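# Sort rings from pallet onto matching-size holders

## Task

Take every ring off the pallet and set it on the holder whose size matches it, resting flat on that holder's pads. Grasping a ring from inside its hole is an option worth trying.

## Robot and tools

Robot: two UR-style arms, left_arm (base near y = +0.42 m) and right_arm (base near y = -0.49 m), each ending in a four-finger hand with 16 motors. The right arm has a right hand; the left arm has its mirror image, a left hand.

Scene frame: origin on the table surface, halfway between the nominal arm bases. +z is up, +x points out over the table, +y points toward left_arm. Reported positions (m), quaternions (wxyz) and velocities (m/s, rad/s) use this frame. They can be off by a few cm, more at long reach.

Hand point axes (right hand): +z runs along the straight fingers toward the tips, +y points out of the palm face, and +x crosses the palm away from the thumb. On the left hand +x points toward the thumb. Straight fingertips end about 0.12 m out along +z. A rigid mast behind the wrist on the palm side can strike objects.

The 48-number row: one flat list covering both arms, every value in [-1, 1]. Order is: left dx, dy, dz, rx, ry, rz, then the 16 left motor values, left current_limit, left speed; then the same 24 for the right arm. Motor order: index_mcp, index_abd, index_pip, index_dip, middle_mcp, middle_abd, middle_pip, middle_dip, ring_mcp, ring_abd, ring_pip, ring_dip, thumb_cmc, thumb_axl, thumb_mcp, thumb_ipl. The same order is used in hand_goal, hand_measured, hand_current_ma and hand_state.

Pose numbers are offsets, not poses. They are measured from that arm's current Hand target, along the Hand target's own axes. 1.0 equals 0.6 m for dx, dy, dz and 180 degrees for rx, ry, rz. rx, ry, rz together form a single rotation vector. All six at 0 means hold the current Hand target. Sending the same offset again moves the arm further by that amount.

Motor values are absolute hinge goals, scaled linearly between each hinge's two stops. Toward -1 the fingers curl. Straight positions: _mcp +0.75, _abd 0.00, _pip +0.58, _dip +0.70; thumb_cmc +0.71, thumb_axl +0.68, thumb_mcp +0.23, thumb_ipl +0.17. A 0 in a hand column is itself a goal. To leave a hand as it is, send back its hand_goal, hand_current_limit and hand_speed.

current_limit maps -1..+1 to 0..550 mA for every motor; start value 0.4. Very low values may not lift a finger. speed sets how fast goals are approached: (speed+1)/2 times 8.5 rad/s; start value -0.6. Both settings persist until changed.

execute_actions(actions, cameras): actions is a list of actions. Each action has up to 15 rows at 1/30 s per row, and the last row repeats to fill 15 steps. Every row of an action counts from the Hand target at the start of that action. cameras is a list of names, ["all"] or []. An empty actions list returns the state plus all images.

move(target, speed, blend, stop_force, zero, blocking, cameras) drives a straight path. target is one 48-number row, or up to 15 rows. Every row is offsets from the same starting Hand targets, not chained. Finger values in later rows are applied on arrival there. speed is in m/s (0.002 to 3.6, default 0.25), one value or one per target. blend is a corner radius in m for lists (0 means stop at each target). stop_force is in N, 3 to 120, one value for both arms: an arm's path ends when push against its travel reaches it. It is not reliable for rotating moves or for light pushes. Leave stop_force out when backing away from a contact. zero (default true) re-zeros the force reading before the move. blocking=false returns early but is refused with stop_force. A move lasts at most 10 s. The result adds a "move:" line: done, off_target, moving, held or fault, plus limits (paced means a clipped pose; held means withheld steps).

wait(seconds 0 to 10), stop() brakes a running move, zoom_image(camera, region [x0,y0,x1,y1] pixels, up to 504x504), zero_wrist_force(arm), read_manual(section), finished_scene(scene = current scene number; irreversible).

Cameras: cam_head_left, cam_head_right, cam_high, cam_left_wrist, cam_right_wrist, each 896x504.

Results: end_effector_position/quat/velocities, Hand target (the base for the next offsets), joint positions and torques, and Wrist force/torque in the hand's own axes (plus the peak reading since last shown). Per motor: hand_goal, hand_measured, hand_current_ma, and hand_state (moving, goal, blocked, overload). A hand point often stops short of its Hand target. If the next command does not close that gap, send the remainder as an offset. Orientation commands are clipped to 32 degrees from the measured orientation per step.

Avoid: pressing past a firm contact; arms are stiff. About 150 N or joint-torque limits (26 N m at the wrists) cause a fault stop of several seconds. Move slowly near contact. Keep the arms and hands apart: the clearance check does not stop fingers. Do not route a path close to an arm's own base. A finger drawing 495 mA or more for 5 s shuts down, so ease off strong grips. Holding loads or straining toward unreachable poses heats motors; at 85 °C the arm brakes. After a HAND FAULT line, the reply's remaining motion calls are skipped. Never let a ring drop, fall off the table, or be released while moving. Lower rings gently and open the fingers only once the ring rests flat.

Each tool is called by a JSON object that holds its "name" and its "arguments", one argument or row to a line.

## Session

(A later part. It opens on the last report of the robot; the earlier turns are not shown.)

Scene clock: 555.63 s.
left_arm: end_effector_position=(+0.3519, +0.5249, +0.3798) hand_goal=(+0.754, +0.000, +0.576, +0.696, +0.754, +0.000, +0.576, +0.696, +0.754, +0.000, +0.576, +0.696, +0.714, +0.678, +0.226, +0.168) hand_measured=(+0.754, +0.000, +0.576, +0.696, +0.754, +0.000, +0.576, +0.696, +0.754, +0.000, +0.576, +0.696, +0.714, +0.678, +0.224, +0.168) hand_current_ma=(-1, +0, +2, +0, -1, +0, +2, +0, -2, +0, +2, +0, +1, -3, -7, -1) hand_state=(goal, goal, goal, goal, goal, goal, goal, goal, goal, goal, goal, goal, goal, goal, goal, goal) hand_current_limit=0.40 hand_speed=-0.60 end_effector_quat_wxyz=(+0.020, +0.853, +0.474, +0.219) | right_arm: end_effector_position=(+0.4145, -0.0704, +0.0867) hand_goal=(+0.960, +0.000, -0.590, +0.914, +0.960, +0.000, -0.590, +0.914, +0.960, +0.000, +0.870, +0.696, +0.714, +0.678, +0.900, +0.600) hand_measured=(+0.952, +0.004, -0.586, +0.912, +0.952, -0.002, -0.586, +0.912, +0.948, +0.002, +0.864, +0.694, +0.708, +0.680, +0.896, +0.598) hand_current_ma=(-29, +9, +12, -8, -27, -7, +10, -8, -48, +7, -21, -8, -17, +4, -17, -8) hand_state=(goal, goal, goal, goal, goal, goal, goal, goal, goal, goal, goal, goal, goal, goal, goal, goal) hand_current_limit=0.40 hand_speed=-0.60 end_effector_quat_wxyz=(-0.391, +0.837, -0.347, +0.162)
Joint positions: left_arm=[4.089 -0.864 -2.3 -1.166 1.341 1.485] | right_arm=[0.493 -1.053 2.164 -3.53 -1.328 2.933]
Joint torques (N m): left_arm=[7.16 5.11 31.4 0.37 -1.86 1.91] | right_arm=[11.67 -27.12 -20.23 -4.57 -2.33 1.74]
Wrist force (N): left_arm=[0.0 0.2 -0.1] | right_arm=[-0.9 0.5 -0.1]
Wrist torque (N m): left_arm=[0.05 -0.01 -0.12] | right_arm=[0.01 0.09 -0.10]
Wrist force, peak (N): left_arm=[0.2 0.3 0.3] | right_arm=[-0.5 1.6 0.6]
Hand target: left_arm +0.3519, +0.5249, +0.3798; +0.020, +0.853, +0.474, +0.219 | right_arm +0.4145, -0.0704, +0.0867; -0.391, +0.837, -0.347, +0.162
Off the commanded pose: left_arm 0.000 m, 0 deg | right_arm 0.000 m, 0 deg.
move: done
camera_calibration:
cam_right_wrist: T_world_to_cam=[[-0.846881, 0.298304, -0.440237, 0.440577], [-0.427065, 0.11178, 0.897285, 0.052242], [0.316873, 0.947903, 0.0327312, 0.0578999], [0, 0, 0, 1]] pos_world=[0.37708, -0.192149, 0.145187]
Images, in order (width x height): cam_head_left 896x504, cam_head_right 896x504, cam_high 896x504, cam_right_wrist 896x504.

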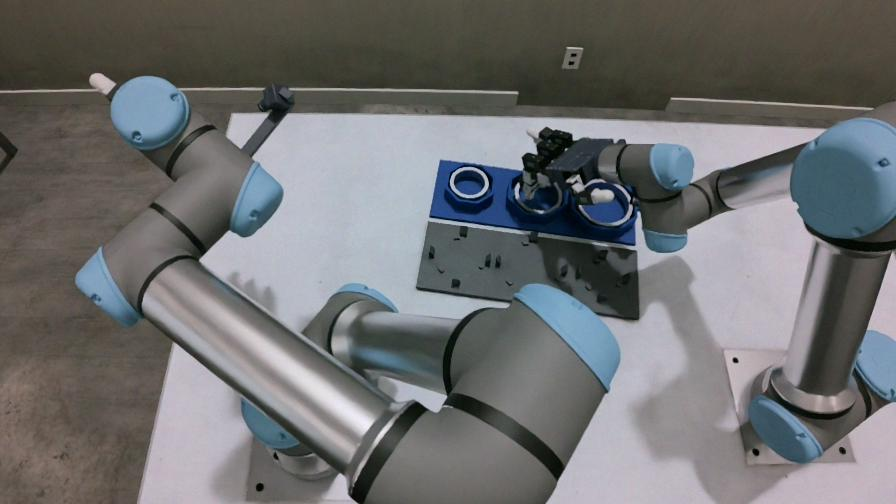

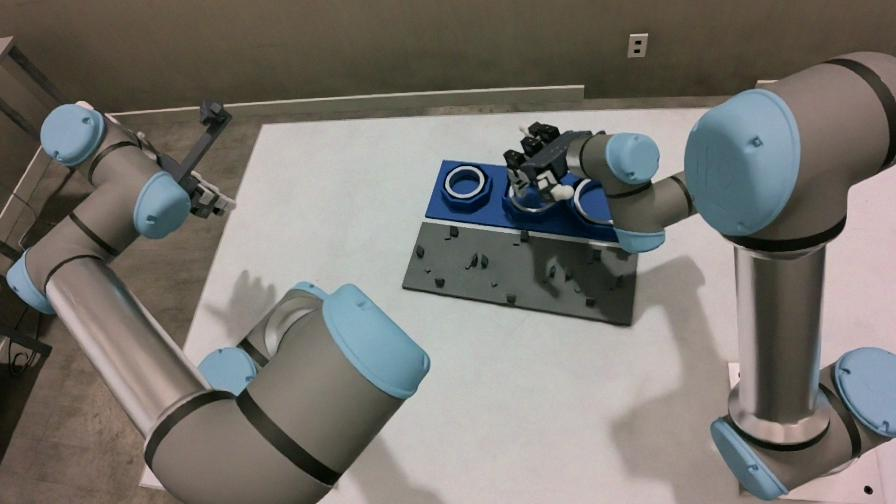

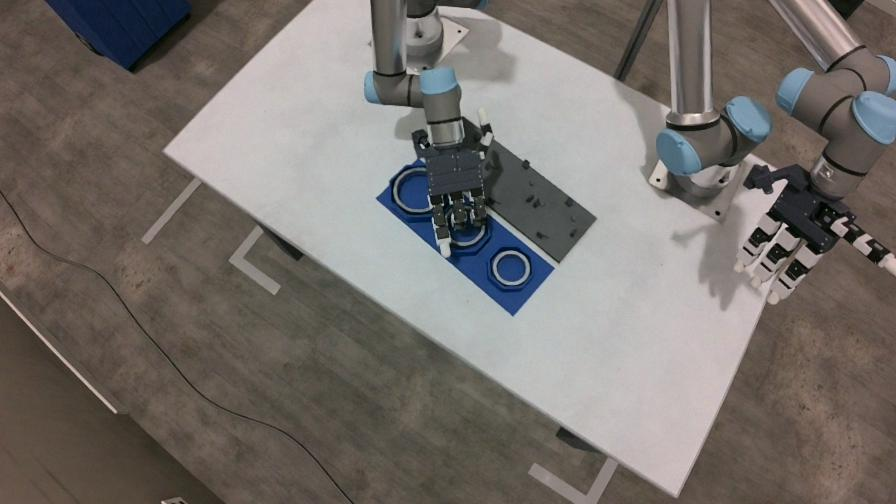

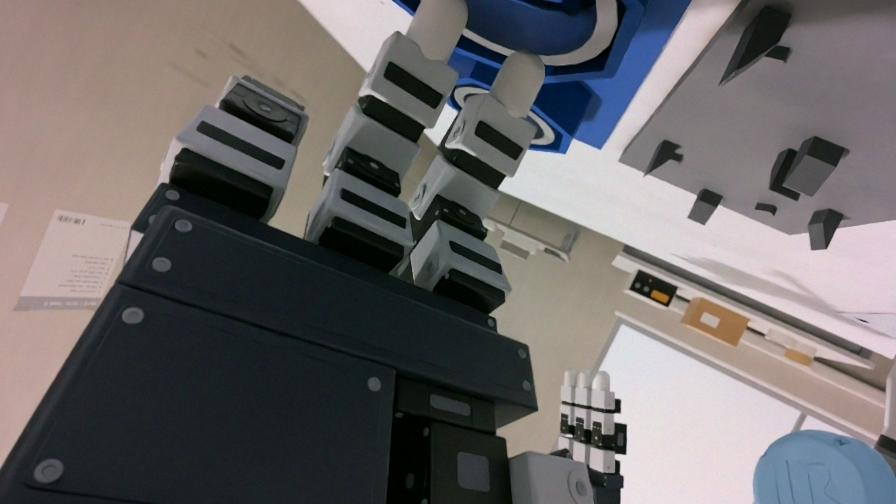

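{"name": "move", "arguments": {
  "target": [
    [0,0,0,0,0,0, 0.754,0,0.576,0.696,0.754,0,0.576,0.696,0.754,0,0.576,0.696,0.714,0.678,0.226,0.168,0.4,-0.6, 0.0047,0.006,-0.0072,0,0,0, 0.959,0,-0.591,0.913,0.959,0,-0.591,0.913,0.959,0,0.869,0.696,0.714,0.678,0.9,0.6,0.4,-0.6],
    [0,0,0,0,0,0, 0.754,0,0.576,0.696,0.754,0,0.576,0.696,0.754,0,0.576,0.696,0.714,0.678,0.226,0.168,0.4,-0.6, 0.0047,0.0507,0.0303,0,0,0, 0.959,0,-0.591,0.913,0.959,0,-0.591,0.913,0.959,0,0.869,0.696,0.714,0.678,0.9,0.6,0.4,-0.6]
  ],
  "speed": 0.04,
  "stop_force": 4,
  "cameras": ["cam_head_left","cam_high"]
}}

{"name": "zoom_image", "arguments": {
  "camera": "cam_high",
  "region": [400, 140, 530, 270]
}}

Scene clock: 569.67 s.
left_arm: end_effector_position=(+0.3519, +0.5249, +0.3798) hand_goal=(+0.754, +0.000, +0.576, +0.696, +0.754, +0.000, +0.576, +0.696, +0.754, +0.000, +0.576, +0.696, +0.714, +0.678, +0.226, +0.168) hand_measured=(+0.754, +0.000, +0.576, +0.696, +0.754, +0.000, +0.576, +0.696, +0.754, +0.000, +0.576, +0.696, +0.714, +0.678, +0.224, +0.168) hand_current_ma=(-1, +0, +2, +0, -1, +0, +2, +0, -2, +0, +2, +0, +1, -3, -7, -1) hand_state=(goal, goal, goal, goal, goal, goal, goal, goal, goal, goal, goal, goal, goal, goal, goal, goal) hand_current_limit=0.40 hand_speed=-0.60 end_effector_quat_wxyz=(+0.020, +0.853, +0.474, +0.219) | right_arm: end_effector_position=(+0.4125, -0.0764, +0.0517) hand_goal=(+0.960, +0.000, -0.590, +0.914, +0.960, +0.000, -0.590, +0.914, +0.960, +0.000, +0.870, +0.696, +0.714, +0.678, +0.900, +0.600) hand_measured=(+0.952, +0.004, -0.586, +0.912, +0.952, -0.002, -0.588, +0.912, +0.948, +0.002, +0.864, +0.694, +0.708, +0.680, +0.896, +0.598) hand_current_ma=(-29, +9, +11, -8, -27, -7, +9, -8, -48, +7, -21, -8, -17, +4, -17, -8) hand_state=(goal, goal, goal, goal, goal, goal, goal, goal, goal, goal, goal, goal, goal, goal, goal, goal) hand_current_limit=0.40 hand_speed=-0.60 end_effector_quat_wxyz=(-0.391, +0.837, -0.347, +0.162)
Joint positions: left_arm=[4.089 -0.864 -2.3 -1.166 1.341 1.485] | right_arm=[0.483 -0.968 2.18 -3.63 -1.321 2.927]
Joint torques (N m): left_arm=[7.97 5.53 31.83 0.37 -1.95 1.97] | right_arm=[-2.2 -27.81 -19.21 -4.64 1.37 1.52]
Wrist force (N): left_arm=[0.1 0.0 0.1] | right_arm=[-0.5 0.4 -0.1]
Wrist torque (N m): left_arm=[0.01 -0.02 -0.11] | right_arm=[0.00 0.04 0.10]
Wrist force, peak (N): left_arm=[0.2 0.3 0.3] | right_arm=[-1.1 0.5 0.1]
Hand target: left_arm +0.3519, +0.5249, +0.3798; +0.020, +0.853, +0.474, +0.219 | right_arm +0.4125, -0.0764, +0.0517; -0.391, +0.837, -0.347, +0.162
Off the commanded pose: left_arm 0.000 m, 0 deg | right_arm 0.000 m, 0 deg.
move: done
Images, in order (width x height): cam_head_left 896x504, cam_high 896x504.

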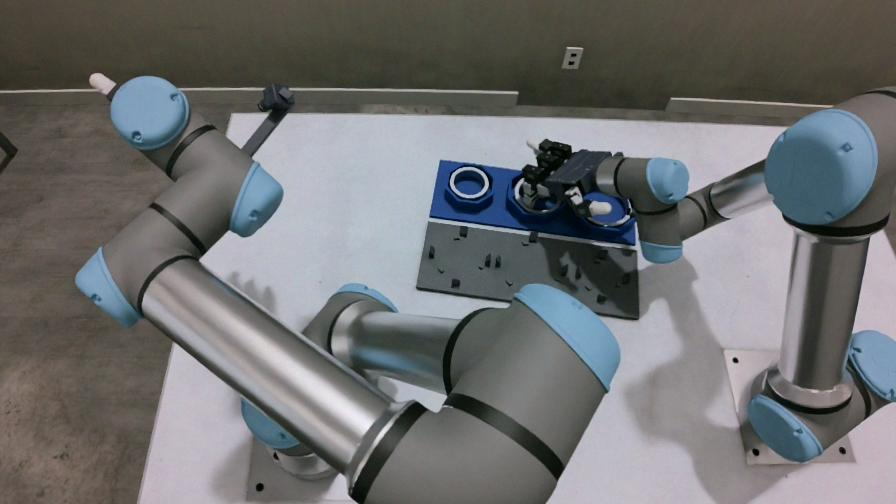

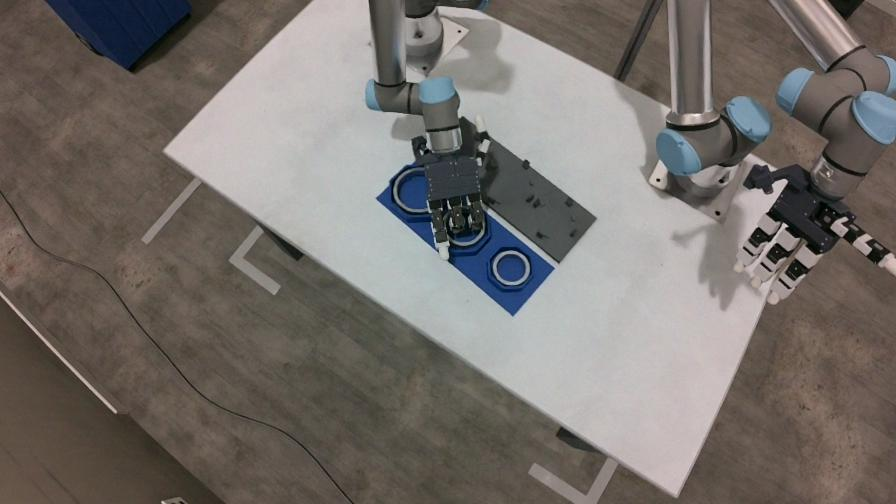

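Scaled by 3.877 from the camera's 896x504 image, which has a finer 1280x720 frame.

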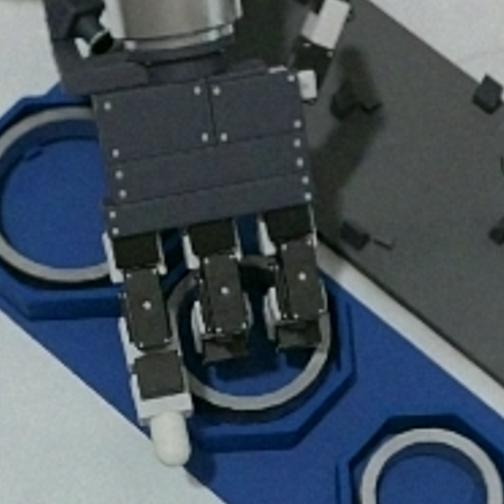

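{"name": "move", "arguments": {
  "target": [0,0,0,0,0,0, 0.754,0,0.576,0.696,0.754,0,0.576,0.696,0.754,0,0.576,0.696,0.714,0.678,0.226,0.168,0.4,-0.6, 0,0,0,0,0,0, 0.959,0.6,-0.591,0.913,0.959,-0.6,-0.591,0.913,0.959,0,0.869,0.696,0.714,0.678,0.9,0.6,0.76,-0.88],
  "speed": 0.04
}}

{"name": "wait", "arguments": {
  "seconds": 1,
  "cameras": ["cam_head_left","cam_high"]
}}

{"name": "zoom_image", "arguments": {
  "camera": "cam_high",
  "region": [400, 140, 530, 270]
}}

Scene clock: 576.10 s.
left_arm: end_effector_position=(+0.3519, +0.5249, +0.3798) hand_goal=(+0.754, +0.000, +0.576, +0.696, +0.754, +0.000, +0.576, +0.696, +0.754, +0.000, +0.576, +0.696, +0.714, +0.678, +0.226, +0.168) hand_measured=(+0.754, +0.000, +0.576, +0.696, +0.754, +0.000, +0.576, +0.696, +0.754, +0.000, +0.576, +0.696, +0.714, +0.678, +0.224, +0.168) hand_current_ma=(-1, +0, +2, +0, -1, +0, +2, +0, -2, +0, +2, +0, +1, -3, -7, -1) hand_state=(goal, goal, goal, goal, goal, goal, goal, goal, goal, goal, goal, goal, goal, goal, goal, goal) hand_current_limit=0.40 hand_speed=-0.60 end_effector_quat_wxyz=(+0.020, +0.853, +0.474, +0.219) | right_arm: end_effector_position=(+0.4125, -0.0764, +0.0517) hand_goal=(+0.960, +0.600, -0.590, +0.914, +0.960, -0.600, -0.590, +0.914, +0.960, +0.000, +0.870, +0.696, +0.714, +0.678, +0.900, +0.600) hand_measured=(+0.956, +0.316, -0.612, +0.904, +0.952, -0.416, -0.616, +0.898, +0.948, +0.002, +0.864, +0.694, +0.708, +0.680, +0.896, +0.598) hand_current_ma=(-12, -484, -84, -36, -26, +484, -103, -57, -48, +7, -21, -8, -17, +4, -17, -8) hand_state=(goal, blocked, blocked, goal, goal, blocked, blocked, goal, goal, goal, goal, goal, goal, goal, goal, goal) hand_current_limit=0.76 hand_speed=-0.88 end_effector_quat_wxyz=(-0.391, +0.837, -0.347, +0.162)
Joint positions: left_arm=[4.089 -0.864 -2.3 -1.166 1.341 1.485] | right_arm=[0.483 -0.968 2.18 -3.63 -1.321 2.927]
Joint torques (N m): left_arm=[8.4 4.86 31.66 0.42 -1.91 1.84] | right_arm=[11.05 -33.68 -17.18 -4.37 0.18 1.34]
Wrist force (N): left_arm=[0.1 0.1 0.0] | right_arm=[1.1 2.9 4.0]
Wrist torque (N m): left_arm=[0.04 -0.02 -0.11] | right_arm=[-0.23 0.21 0.13]
Wrist force, peak (N): left_arm=[0.2 0.3 -0.1] | right_arm=[1.1 3.1 4.3]
Hand target: left_arm +0.3519, +0.5249, +0.3798; +0.020, +0.853, +0.474, +0.219 | right_arm +0.4125, -0.0764, +0.0517; -0.391, +0.837, -0.347, +0.162
Off the commanded pose: left_arm 0.000 m, 0 deg | right_arm 0.000 m, 0 deg.
move: done

Scene clock: 577.10 s.
left_arm: end_effector_position=(+0.3519, +0.5249, +0.3798) hand_goal=(+0.754, +0.000, +0.576, +0.696, +0.754, +0.000, +0.576, +0.696, +0.754, +0.000, +0.576, +0.696, +0.714, +0.678, +0.226, +0.168) hand_measured=(+0.754, +0.000, +0.576, +0.696, +0.754, +0.000, +0.576, +0.696, +0.754, +0.000, +0.576, +0.696, +0.714, +0.678, +0.224, +0.168) hand_current_ma=(-1, +0, +2, +0, -1, +0, +2, +0, -2, +0, +2, +0, +1, -3, -7, -1) hand_state=(goal, goal, goal, goal, goal, goal, goal, goal, goal, goal, goal, goal, goal, goal, goal, goal) hand_current_limit=0.40 hand_speed=-0.60 end_effector_quat_wxyz=(+0.020, +0.853, +0.474, +0.219) | right_arm: end_effector_position=(+0.4125, -0.0764, +0.0517) hand_goal=(+0.960, +0.600, -0.590, +0.914, +0.960, -0.600, -0.590, +0.914, +0.960, +0.000, +0.870, +0.696, +0.714, +0.678, +0.900, +0.600) hand_measured=(+0.956, +0.316, -0.612, +0.904, +0.952, -0.416, -0.616, +0.898, +0.948, +0.002, +0.864, +0.694, +0.708, +0.680, +0.896, +0.598) hand_current_ma=(-12, -484, -84, -36, -26, +484, -103, -57, -48, +7, -21, -8, -17, +4, -17, -8) hand_state=(goal, blocked, blocked, goal, goal, blocked, blocked, goal, goal, goal, goal, goal, goal, goal, goal, goal) hand_current_limit=0.76 hand_speed=-0.88 end_effector_quat_wxyz=(-0.391, +0.837, -0.347, +0.162)
Joint positions: left_arm=[4.089 -0.864 -2.3 -1.166 1.341 1.485] | right_arm=[0.483 -0.968 2.18 -3.63 -1.321 2.927]
Joint torques (N m): left_arm=[8.19 5.06 31.07 0.47 -1.9 1.81] | right_arm=[10.85 -40.76 -15.74 -4.4 3.2 1.54]
Wrist force (N): left_arm=[0.0 0.0 0.1] | right_arm=[1.1 3.2 4.1]
Wrist torque (N m): left_arm=[0.01 0.00 -0.13] | right_arm=[-0.21 0.20 0.14]
Wrist force, peak (N): left_arm=[0.3 0.4 0.1] | right_arm=[1.0 3.1 4.2]
Hand target: left_arm +0.3519, +0.5249, +0.3798; +0.020, +0.853, +0.474, +0.219 | right_arm +0.4125, -0.0764, +0.0517; -0.391, +0.837, -0.347, +0.162
Off the commanded pose: left_arm 0.000 m, 0 deg | right_arm 0.000 m, 0 deg.
wait: 1.00 s; at rest by 0.17 s
Images, in order (width x height): cam_head_left 896x504, cam_high 896x504.

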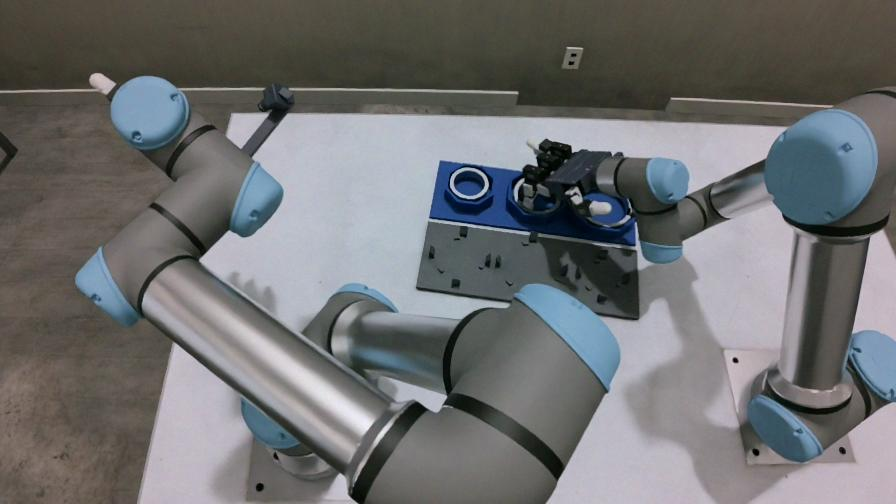

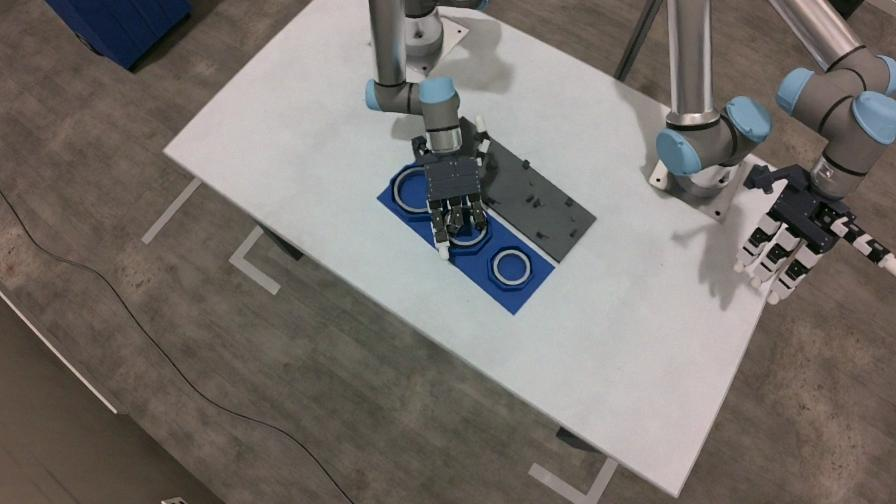

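Scaled by 3.877 from the camera's 896x504 image, which has a finer 1280x720 frame.

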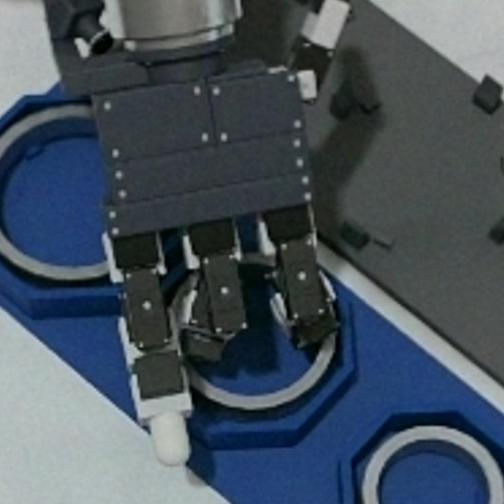

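{"name": "move", "arguments": {
  "target": [0,0,0,0,0,0, 0.754,0,0.576,0.696,0.754,0,0.576,0.696,0.754,0,0.576,0.696,0.714,0.678,0.226,0.168,0.4,-0.6, 0,-0.0383,-0.0321,0,0,0, 0.959,0.6,-0.591,0.913,0.959,-0.6,-0.591,0.913,0.959,0,0.869,0.696,0.714,0.678,0.9,0.6,0.76,-0.88],
  "speed": 0.03,
  "cameras": ["cam_head_left","cam_high"]
}}

{"name": "zoom_image", "arguments": {
  "camera": "cam_high",
  "region": [400, 140, 530, 270]
}}

{"name": "zoom_image", "arguments": {
  "camera": "cam_head_left",
  "region": [480, 110, 640, 240]
}}

Scene clock: 590.17 s.
left_arm: end_effector_position=(+0.3519, +0.5249, +0.3798) hand_goal=(+0.754, +0.000, +0.576, +0.696, +0.754, +0.000, +0.576, +0.696, +0.754, +0.000, +0.576, +0.696, +0.714, +0.678, +0.226, +0.168) hand_measured=(+0.754, +0.000, +0.576, +0.696, +0.754, +0.000, +0.576, +0.696, +0.754, +0.000, +0.576, +0.696, +0.714, +0.678, +0.224, +0.168) hand_current_ma=(-1, +0, +2, +0, -1, +0, +2, +0, -2, +0, +2, +0, +1, -3, -7, -1) hand_state=(goal, goal, goal, goal, goal, goal, goal, goal, goal, goal, goal, goal, goal, goal, goal, goal) hand_current_limit=0.40 hand_speed=-0.60 end_effector_quat_wxyz=(+0.020, +0.853, +0.474, +0.219) | right_arm: end_effector_position=(+0.4125, -0.0763, +0.0816) hand_goal=(+0.960, +0.600, -0.590, +0.914, +0.960, -0.600, -0.590, +0.914, +0.960, +0.000, +0.870, +0.696, +0.714, +0.678, +0.900, +0.600) hand_measured=(+0.936, +0.324, -0.626, +0.896, +0.940, -0.454, -0.632, +0.886, +0.948, +0.002, +0.864, +0.694, +0.708, +0.680, +0.896, +0.598) hand_current_ma=(-100, -484, -143, -70, -80, +484, -175, -110, -48, +7, -21, -8, -17, +4, -17, -8) hand_state=(blocked, blocked, blocked, goal, goal, blocked, blocked, blocked, goal, goal, goal, goal, goal, goal, goal, goal) hand_current_limit=0.76 hand_speed=-0.88 end_effector_quat_wxyz=(-0.391, +0.837, -0.347, +0.162)
Joint positions: left_arm=[4.089 -0.864 -2.3 -1.166 1.341 1.485] | right_arm=[0.483 -1.047 2.181 -3.551 -1.321 2.927]
Joint torques (N m): left_arm=[8.29 5.74 30.76 0.41 -1.93 1.89] | right_arm=[8.26 -42.61 -22.91 -2.39 1.56 0.16]
Wrist force (N): left_arm=[0.0 0.2 0.2] | right_arm=[-0.6 4.5 2.8]
Wrist torque (N m): left_arm=[0.03 -0.01 -0.13] | right_arm=[-0.23 0.07 0.09]
Wrist force, peak (N): left_arm=[0.1 0.4 0.3] | right_arm=[1.5 3.8 4.5]
Hand target: left_arm +0.3519, +0.5249, +0.3798; +0.020, +0.853, +0.474, +0.219 | right_arm +0.4125, -0.0764, +0.0817; -0.391, +0.837, -0.347, +0.162
Off the commanded pose: left_arm 0.000 m, 0 deg | right_arm 0.000 m, 0 deg.
move: done
Images, in order (width x height): cam_head_left 896x504, cam_high 896x504.

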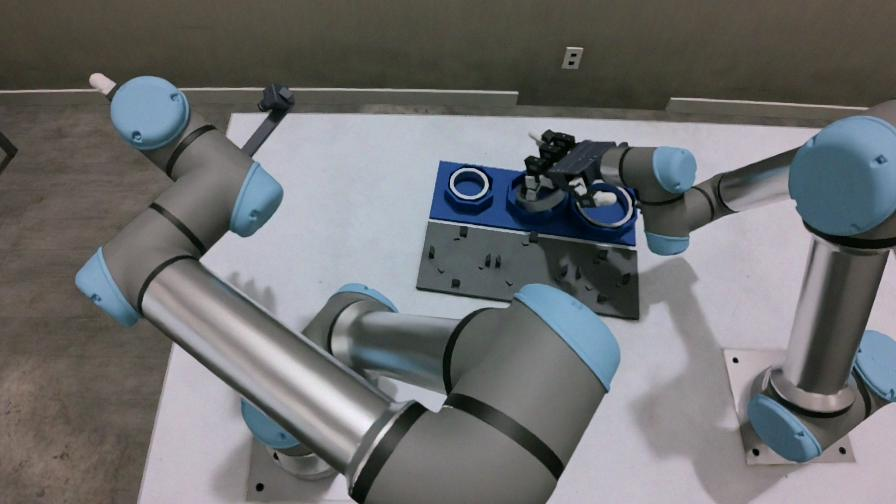

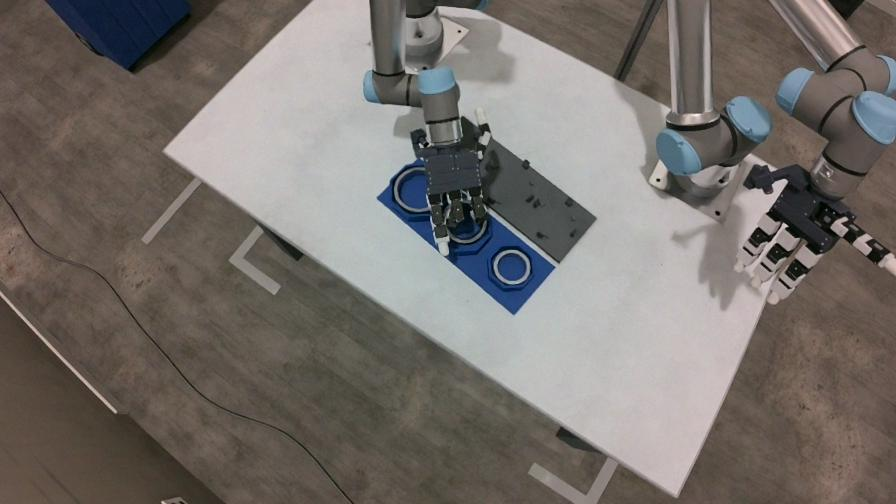

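Scaled by 3.877 from the camera's 896x504 image, which has a finer 1280x720 frame.

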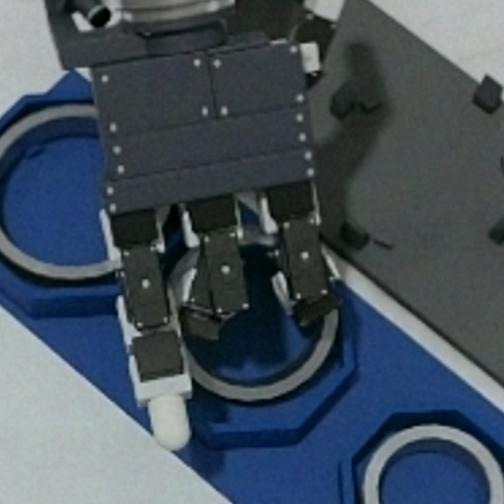

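Scaled by 3.150 from the camera's 896x504 image, which has a finer 1280x720 frame.

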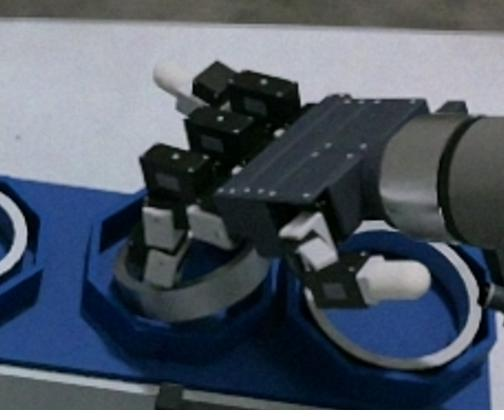

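{"name": "move", "arguments": {
  "target": [0,0,0,0,0,0, 0.754,0,0.576,0.696,0.754,0,0.576,0.696,0.754,0,0.576,0.696,0.714,0.678,0.226,0.168,0.4,-0.6, 0,-0.0511,-0.0428,0,0,0, 0.959,0.6,-0.591,0.913,0.959,-0.6,-0.591,0.913,0.959,0,0.869,0.696,0.714,0.678,0.9,0.6,0.76,-0.88],
  "speed": 0.03,
  "cameras": ["cam_head_left","cam_high"]
}}

{"name": "zoom_image", "arguments": {
  "camera": "cam_high",
  "region": [400, 140, 530, 270]
}}

{"name": "zoom_image", "arguments": {
  "camera": "cam_head_left",
  "region": [480, 110, 640, 240]
}}

Scene clock: 600.47 s.
left_arm: end_effector_position=(+0.3519, +0.5249, +0.3798) hand_goal=(+0.754, +0.000, +0.576, +0.696, +0.754, +0.000, +0.576, +0.696, +0.754, +0.000, +0.576, +0.696, +0.714, +0.678, +0.226, +0.168) hand_measured=(+0.754, +0.000, +0.576, +0.696, +0.754, +0.000, +0.576, +0.696, +0.754, +0.000, +0.576, +0.696, +0.714, +0.678, +0.224, +0.168) hand_current_ma=(-1, +0, +2, +0, -1, +0, +2, +0, -2, +0, +2, +0, +1, -3, -7, -1) hand_state=(goal, goal, goal, goal, goal, goal, goal, goal, goal, goal, goal, goal, goal, goal, goal, goal) hand_current_limit=0.40 hand_speed=-0.60 end_effector_quat_wxyz=(+0.020, +0.853, +0.474, +0.219) | right_arm: end_effector_position=(+0.4125, -0.0764, +0.1216) hand_goal=(+0.960, +0.600, -0.590, +0.914, +0.960, -0.600, -0.590, +0.914, +0.960, +0.000, +0.870, +0.696, +0.714, +0.678, +0.900, +0.600) hand_measured=(+0.936, +0.324, -0.626, +0.896, +0.940, -0.454, -0.632, +0.886, +0.948, +0.002, +0.864, +0.694, +0.708, +0.680, +0.896, +0.598) hand_current_ma=(-100, -484, -143, -70, -80, +484, -175, -110, -48, +7, -21, -8, -17, +4, -17, -8) hand_state=(blocked, blocked, blocked, goal, goal, blocked, blocked, blocked, goal, goal, goal, goal, goal, goal, goal, goal) hand_current_limit=0.76 hand_speed=-0.88 end_effector_quat_wxyz=(-0.391, +0.837, -0.347, +0.162)
Joint positions: left_arm=[4.089 -0.864 -2.3 -1.166 1.341 1.485] | right_arm=[0.483 -1.148 2.171 -3.441 -1.321 2.927]
Joint torques (N m): left_arm=[7.75 5.36 31.34 0.43 -1.84 1.78] | right_arm=[-11.72 -45.52 -24.71 -2.27 -0.94 0.54]
Wrist force (N): left_arm=[0.1 0.2 0.1] | right_arm=[-0.7 4.3 3.0]
Wrist torque (N m): left_arm=[0.04 -0.01 -0.12] | right_arm=[-0.29 0.07 0.09]
Wrist force, peak (N): left_arm=[0.2 0.4 0.0] | right_arm=[-0.5 4.7 3.2]
Hand target: left_arm +0.3519, +0.5249, +0.3798; +0.020, +0.853, +0.474, +0.219 | right_arm +0.4125, -0.0764, +0.1216; -0.391, +0.837, -0.347, +0.162
Off the commanded pose: left_arm 0.000 m, 0 deg | right_arm 0.000 m, 0 deg.
move: done
Images, in order (width x height): cam_head_left 896x504, cam_high 896x504.

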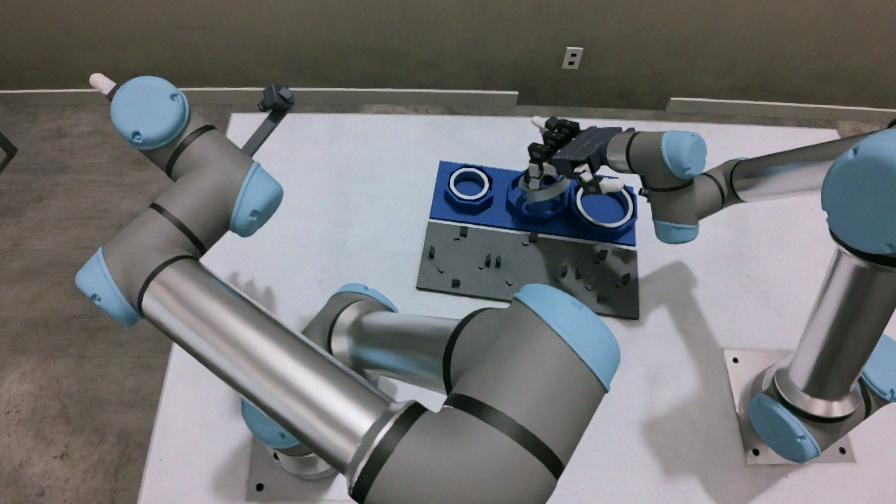

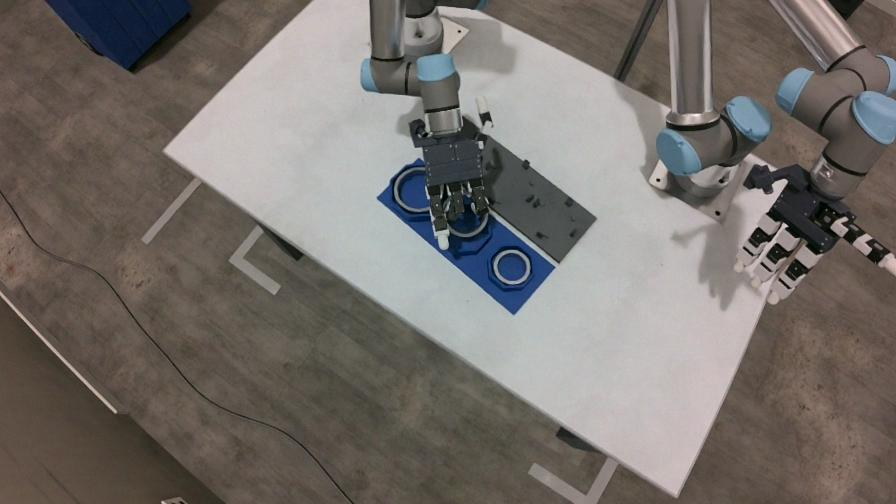

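Scaled by 3.877 from the camera's 896x504 image, which has a finer 1280x720 frame.

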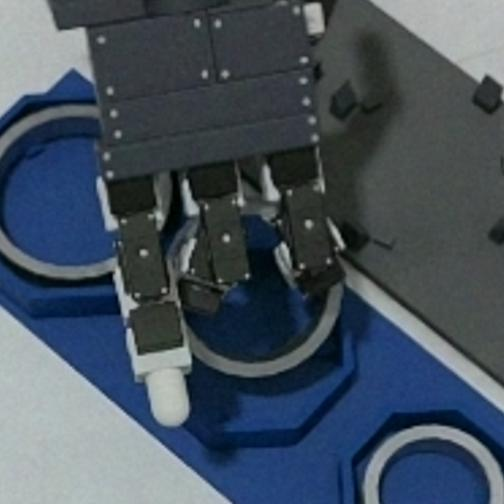

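Scaled by 3.150 from the camera's 896x504 image, which has a finer 1280x720 frame.

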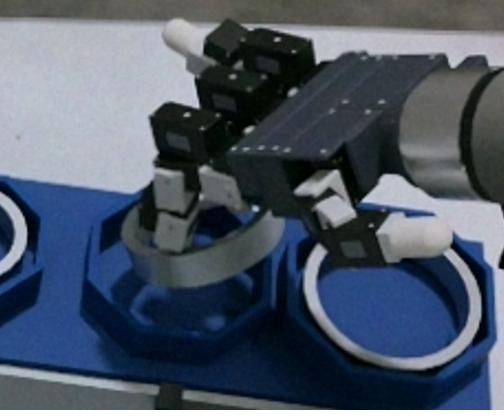

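{"name": "wait", "arguments": {
  "seconds": 0,
  "cameras": ["all"]
}}

{"name": "zoom_image", "arguments": {
  "camera": "cam_head_right",
  "region": [395, 215, 525, 305]
}}

{"name": "zoom_image", "arguments": {
  "camera": "cam_head_right",
  "region": [515, 215, 645, 330]
}}

{"name": "zoom_image", "arguments": {
  "camera": "cam_head_left",
  "region": [410, 215, 540, 305]
}}

{"name": "zoom_image", "arguments": {
  "camera": "cam_head_left",
  "region": [520, 215, 650, 325]
}}

{"name": "zoom_image", "arguments": {
  "camera": "cam_high",
  "region": [480, 130, 600, 265]
}}

Scene clock: 624.23 s.
left_arm: end_effector_position=(+0.3519, +0.5249, +0.3798) hand_goal=(+0.754, +0.000, +0.576, +0.696, +0.754, +0.000, +0.576, +0.696, +0.754, +0.000, +0.576, +0.696, +0.714, +0.678, +0.226, +0.168) hand_measured=(+0.754, +0.000, +0.576, +0.696, +0.754, +0.000, +0.576, +0.696, +0.754, +0.000, +0.576, +0.696, +0.714, +0.678, +0.224, +0.168) hand_current_ma=(-1, +0, +2, +0, -1, +0, +2, +0, -2, +0, +2, +0, +1, -3, -7, -1) hand_state=(goal, goal, goal, goal, goal, goal, goal, goal, goal, goal, goal, goal, goal, goal, goal, goal) hand_current_limit=0.40 hand_speed=-0.60 end_effector_quat_wxyz=(+0.020, +0.853, +0.474, +0.219) | right_arm: end_effector_position=(+0.4125, -0.0764, +0.1216) hand_goal=(+0.960, +0.600, -0.590, +0.914, +0.960, -0.600, -0.590, +0.914, +0.960, +0.000, +0.870, +0.696, +0.714, +0.678, +0.900, +0.600) hand_measured=(+0.936, +0.324, -0.626, +0.896, +0.940, -0.454, -0.632, +0.886, +0.948, +0.002, +0.864, +0.694, +0.708, +0.680, +0.896, +0.598) hand_current_ma=(-100, -484, -143, -70, -80, +484, -175, -110, -48, +7, -21, -8, -17, +4, -17, -8) hand_state=(blocked, blocked, blocked, goal, goal, blocked, blocked, blocked, goal, goal, goal, goal, goal, goal, goal, goal) hand_current_limit=0.76 hand_speed=-0.88 end_effector_quat_wxyz=(-0.391, +0.837, -0.347, +0.162)
Joint positions: left_arm=[4.089 -0.864 -2.3 -1.166 1.341 1.485] | right_arm=[0.483 -1.148 2.171 -3.441 -1.321 2.927]
Joint torques (N m): left_arm=[7.56 5.06 30.68 0.48 -1.94 1.72] | right_arm=[-10.72 -43.88 -23.88 -2.34 2.75 -1.3]
Wrist force (N): left_arm=[-0.1 0.0 0.1] | right_arm=[-0.6 4.5 2.8]
Wrist torque (N m): left_arm=[0.02 0.01 -0.13] | right_arm=[-0.24 0.07 0.09]
Wrist force, peak (N): left_arm=[0.2 0.3 0.2] | right_arm=[-0.7 4.7 3.1]
Hand target: left_arm +0.3519, +0.5249, +0.3798; +0.020, +0.853, +0.474, +0.219 | right_arm +0.4125, -0.0764, +0.1216; -0.391, +0.837, -0.347, +0.162
Off the commanded pose: left_arm 0.000 m, 0 deg | right_arm 0.000 m, 0 deg.
camera_calibration:
cam_left_wrist: T_world_to_cam=[[-0.867852, -0.254756, -0.426535, 0.571796], [-0.493549, 0.540468, 0.681398, -0.408884], [0.0569387, 0.801869, -0.594781, -0.0931257], [0, 0, 0, 1]] pos_world=[0.299732, 0.441332, 0.467115]
cam_right_wrist: T_world_to_cam=[[-0.846867, 0.2983, -0.440264, 0.456037], [-0.427091, 0.111789, 0.897272, 0.0207573], [0.316873, 0.947903, 0.032731, 0.0630788], [0, 0, 0, 1]] pos_world=[0.37508, -0.198149, 0.180087]

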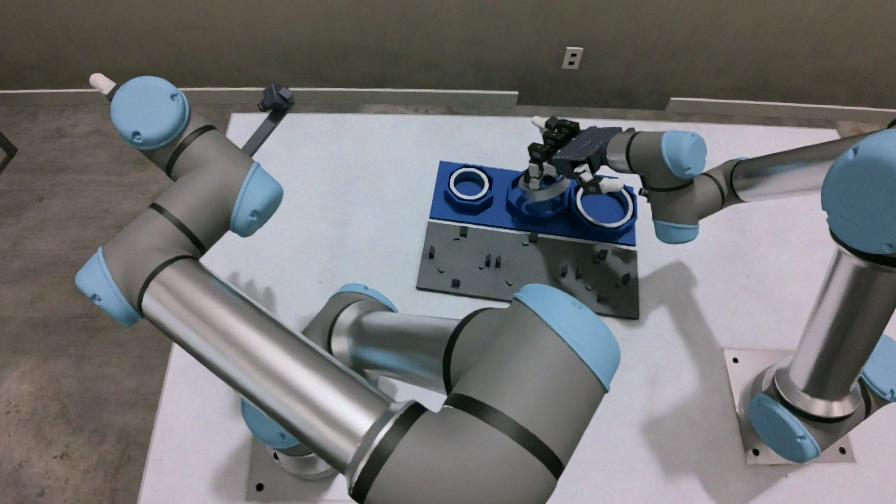

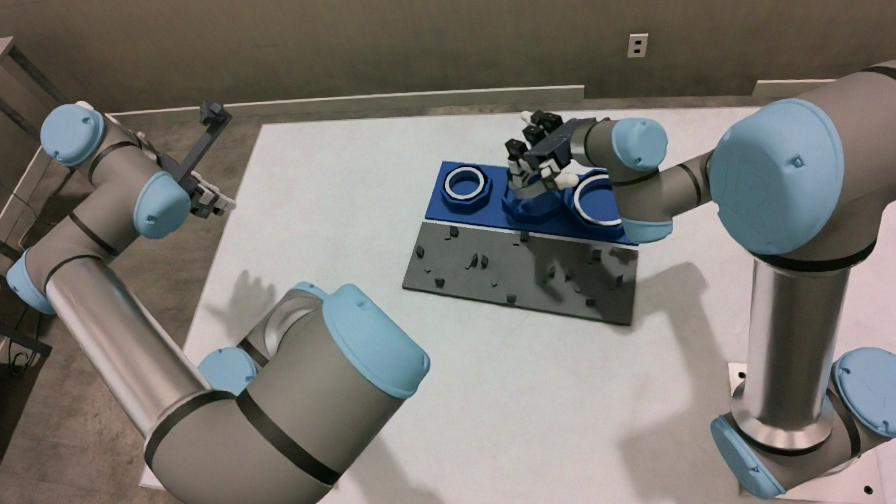

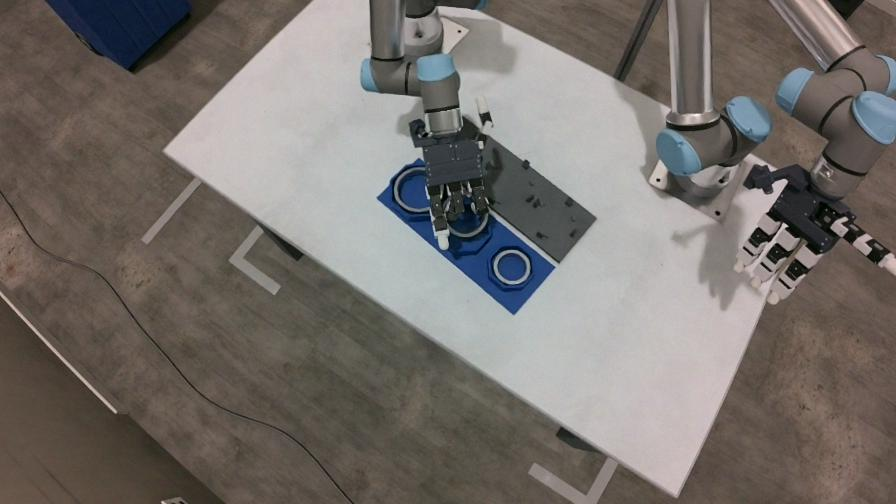

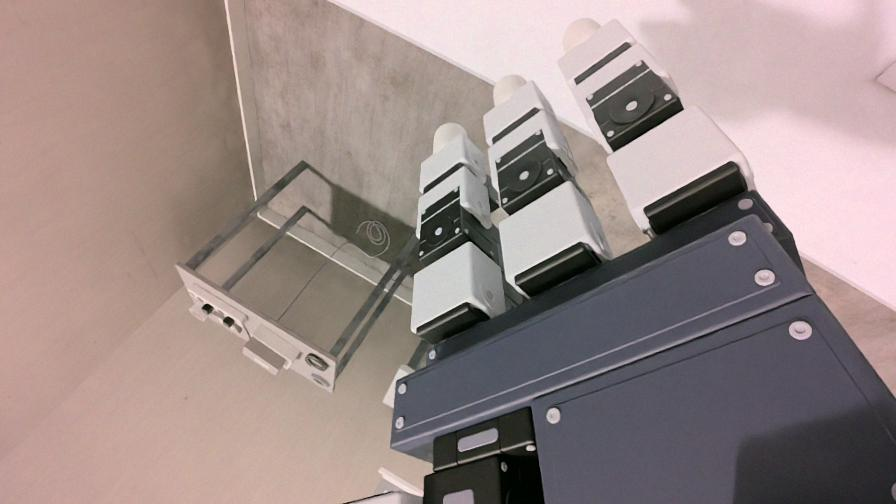

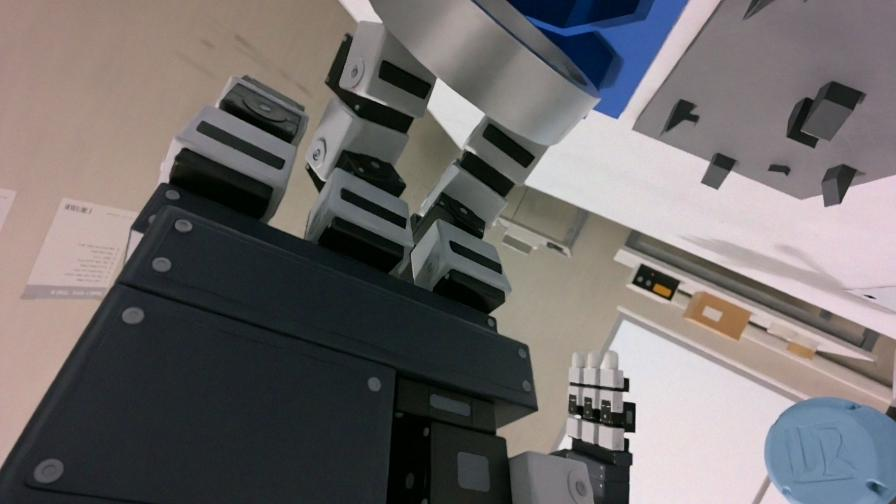

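Scaled by 3.877 from the camera's 896x504 image, which has a finer 1280x720 frame.

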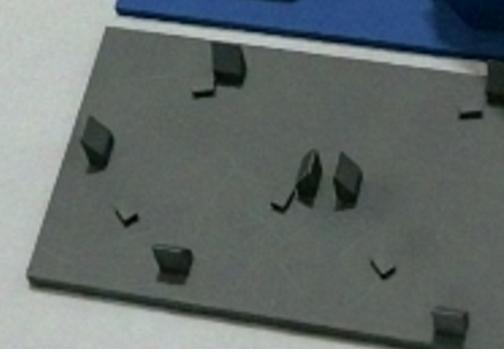

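Scaled by 3.877 from the camera's 896x504 image, which has a finer 1280x720 frame.

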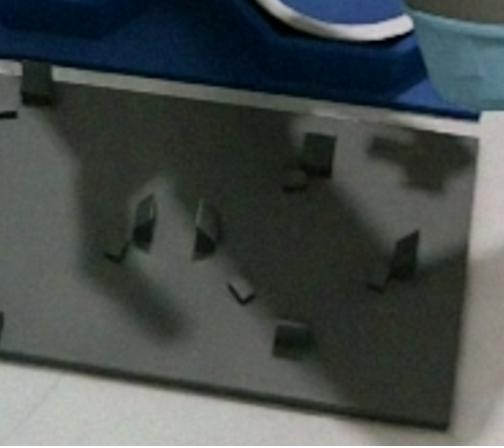

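Scaled by 3.877 from the camera's 896x504 image, which has a finer 1280x720 frame.

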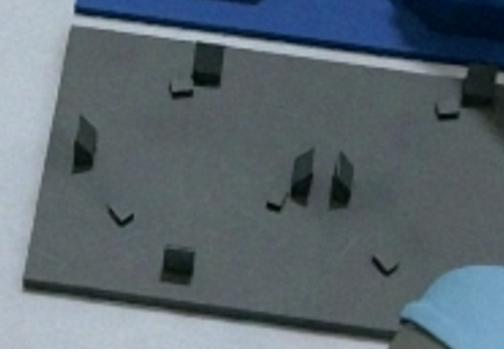

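Scaled by 3.877 from the camera's 896x504 image, which has a finer 1280x720 frame.

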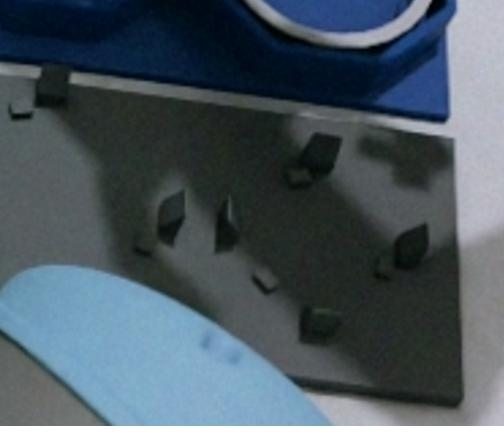

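Scaled by 3.733 from the camera's 896x504 image, which has a finer 1280x720 frame.

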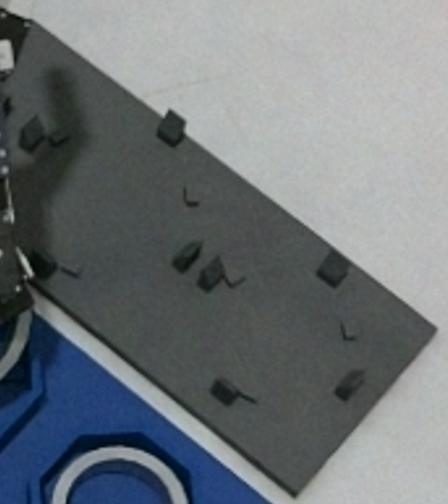

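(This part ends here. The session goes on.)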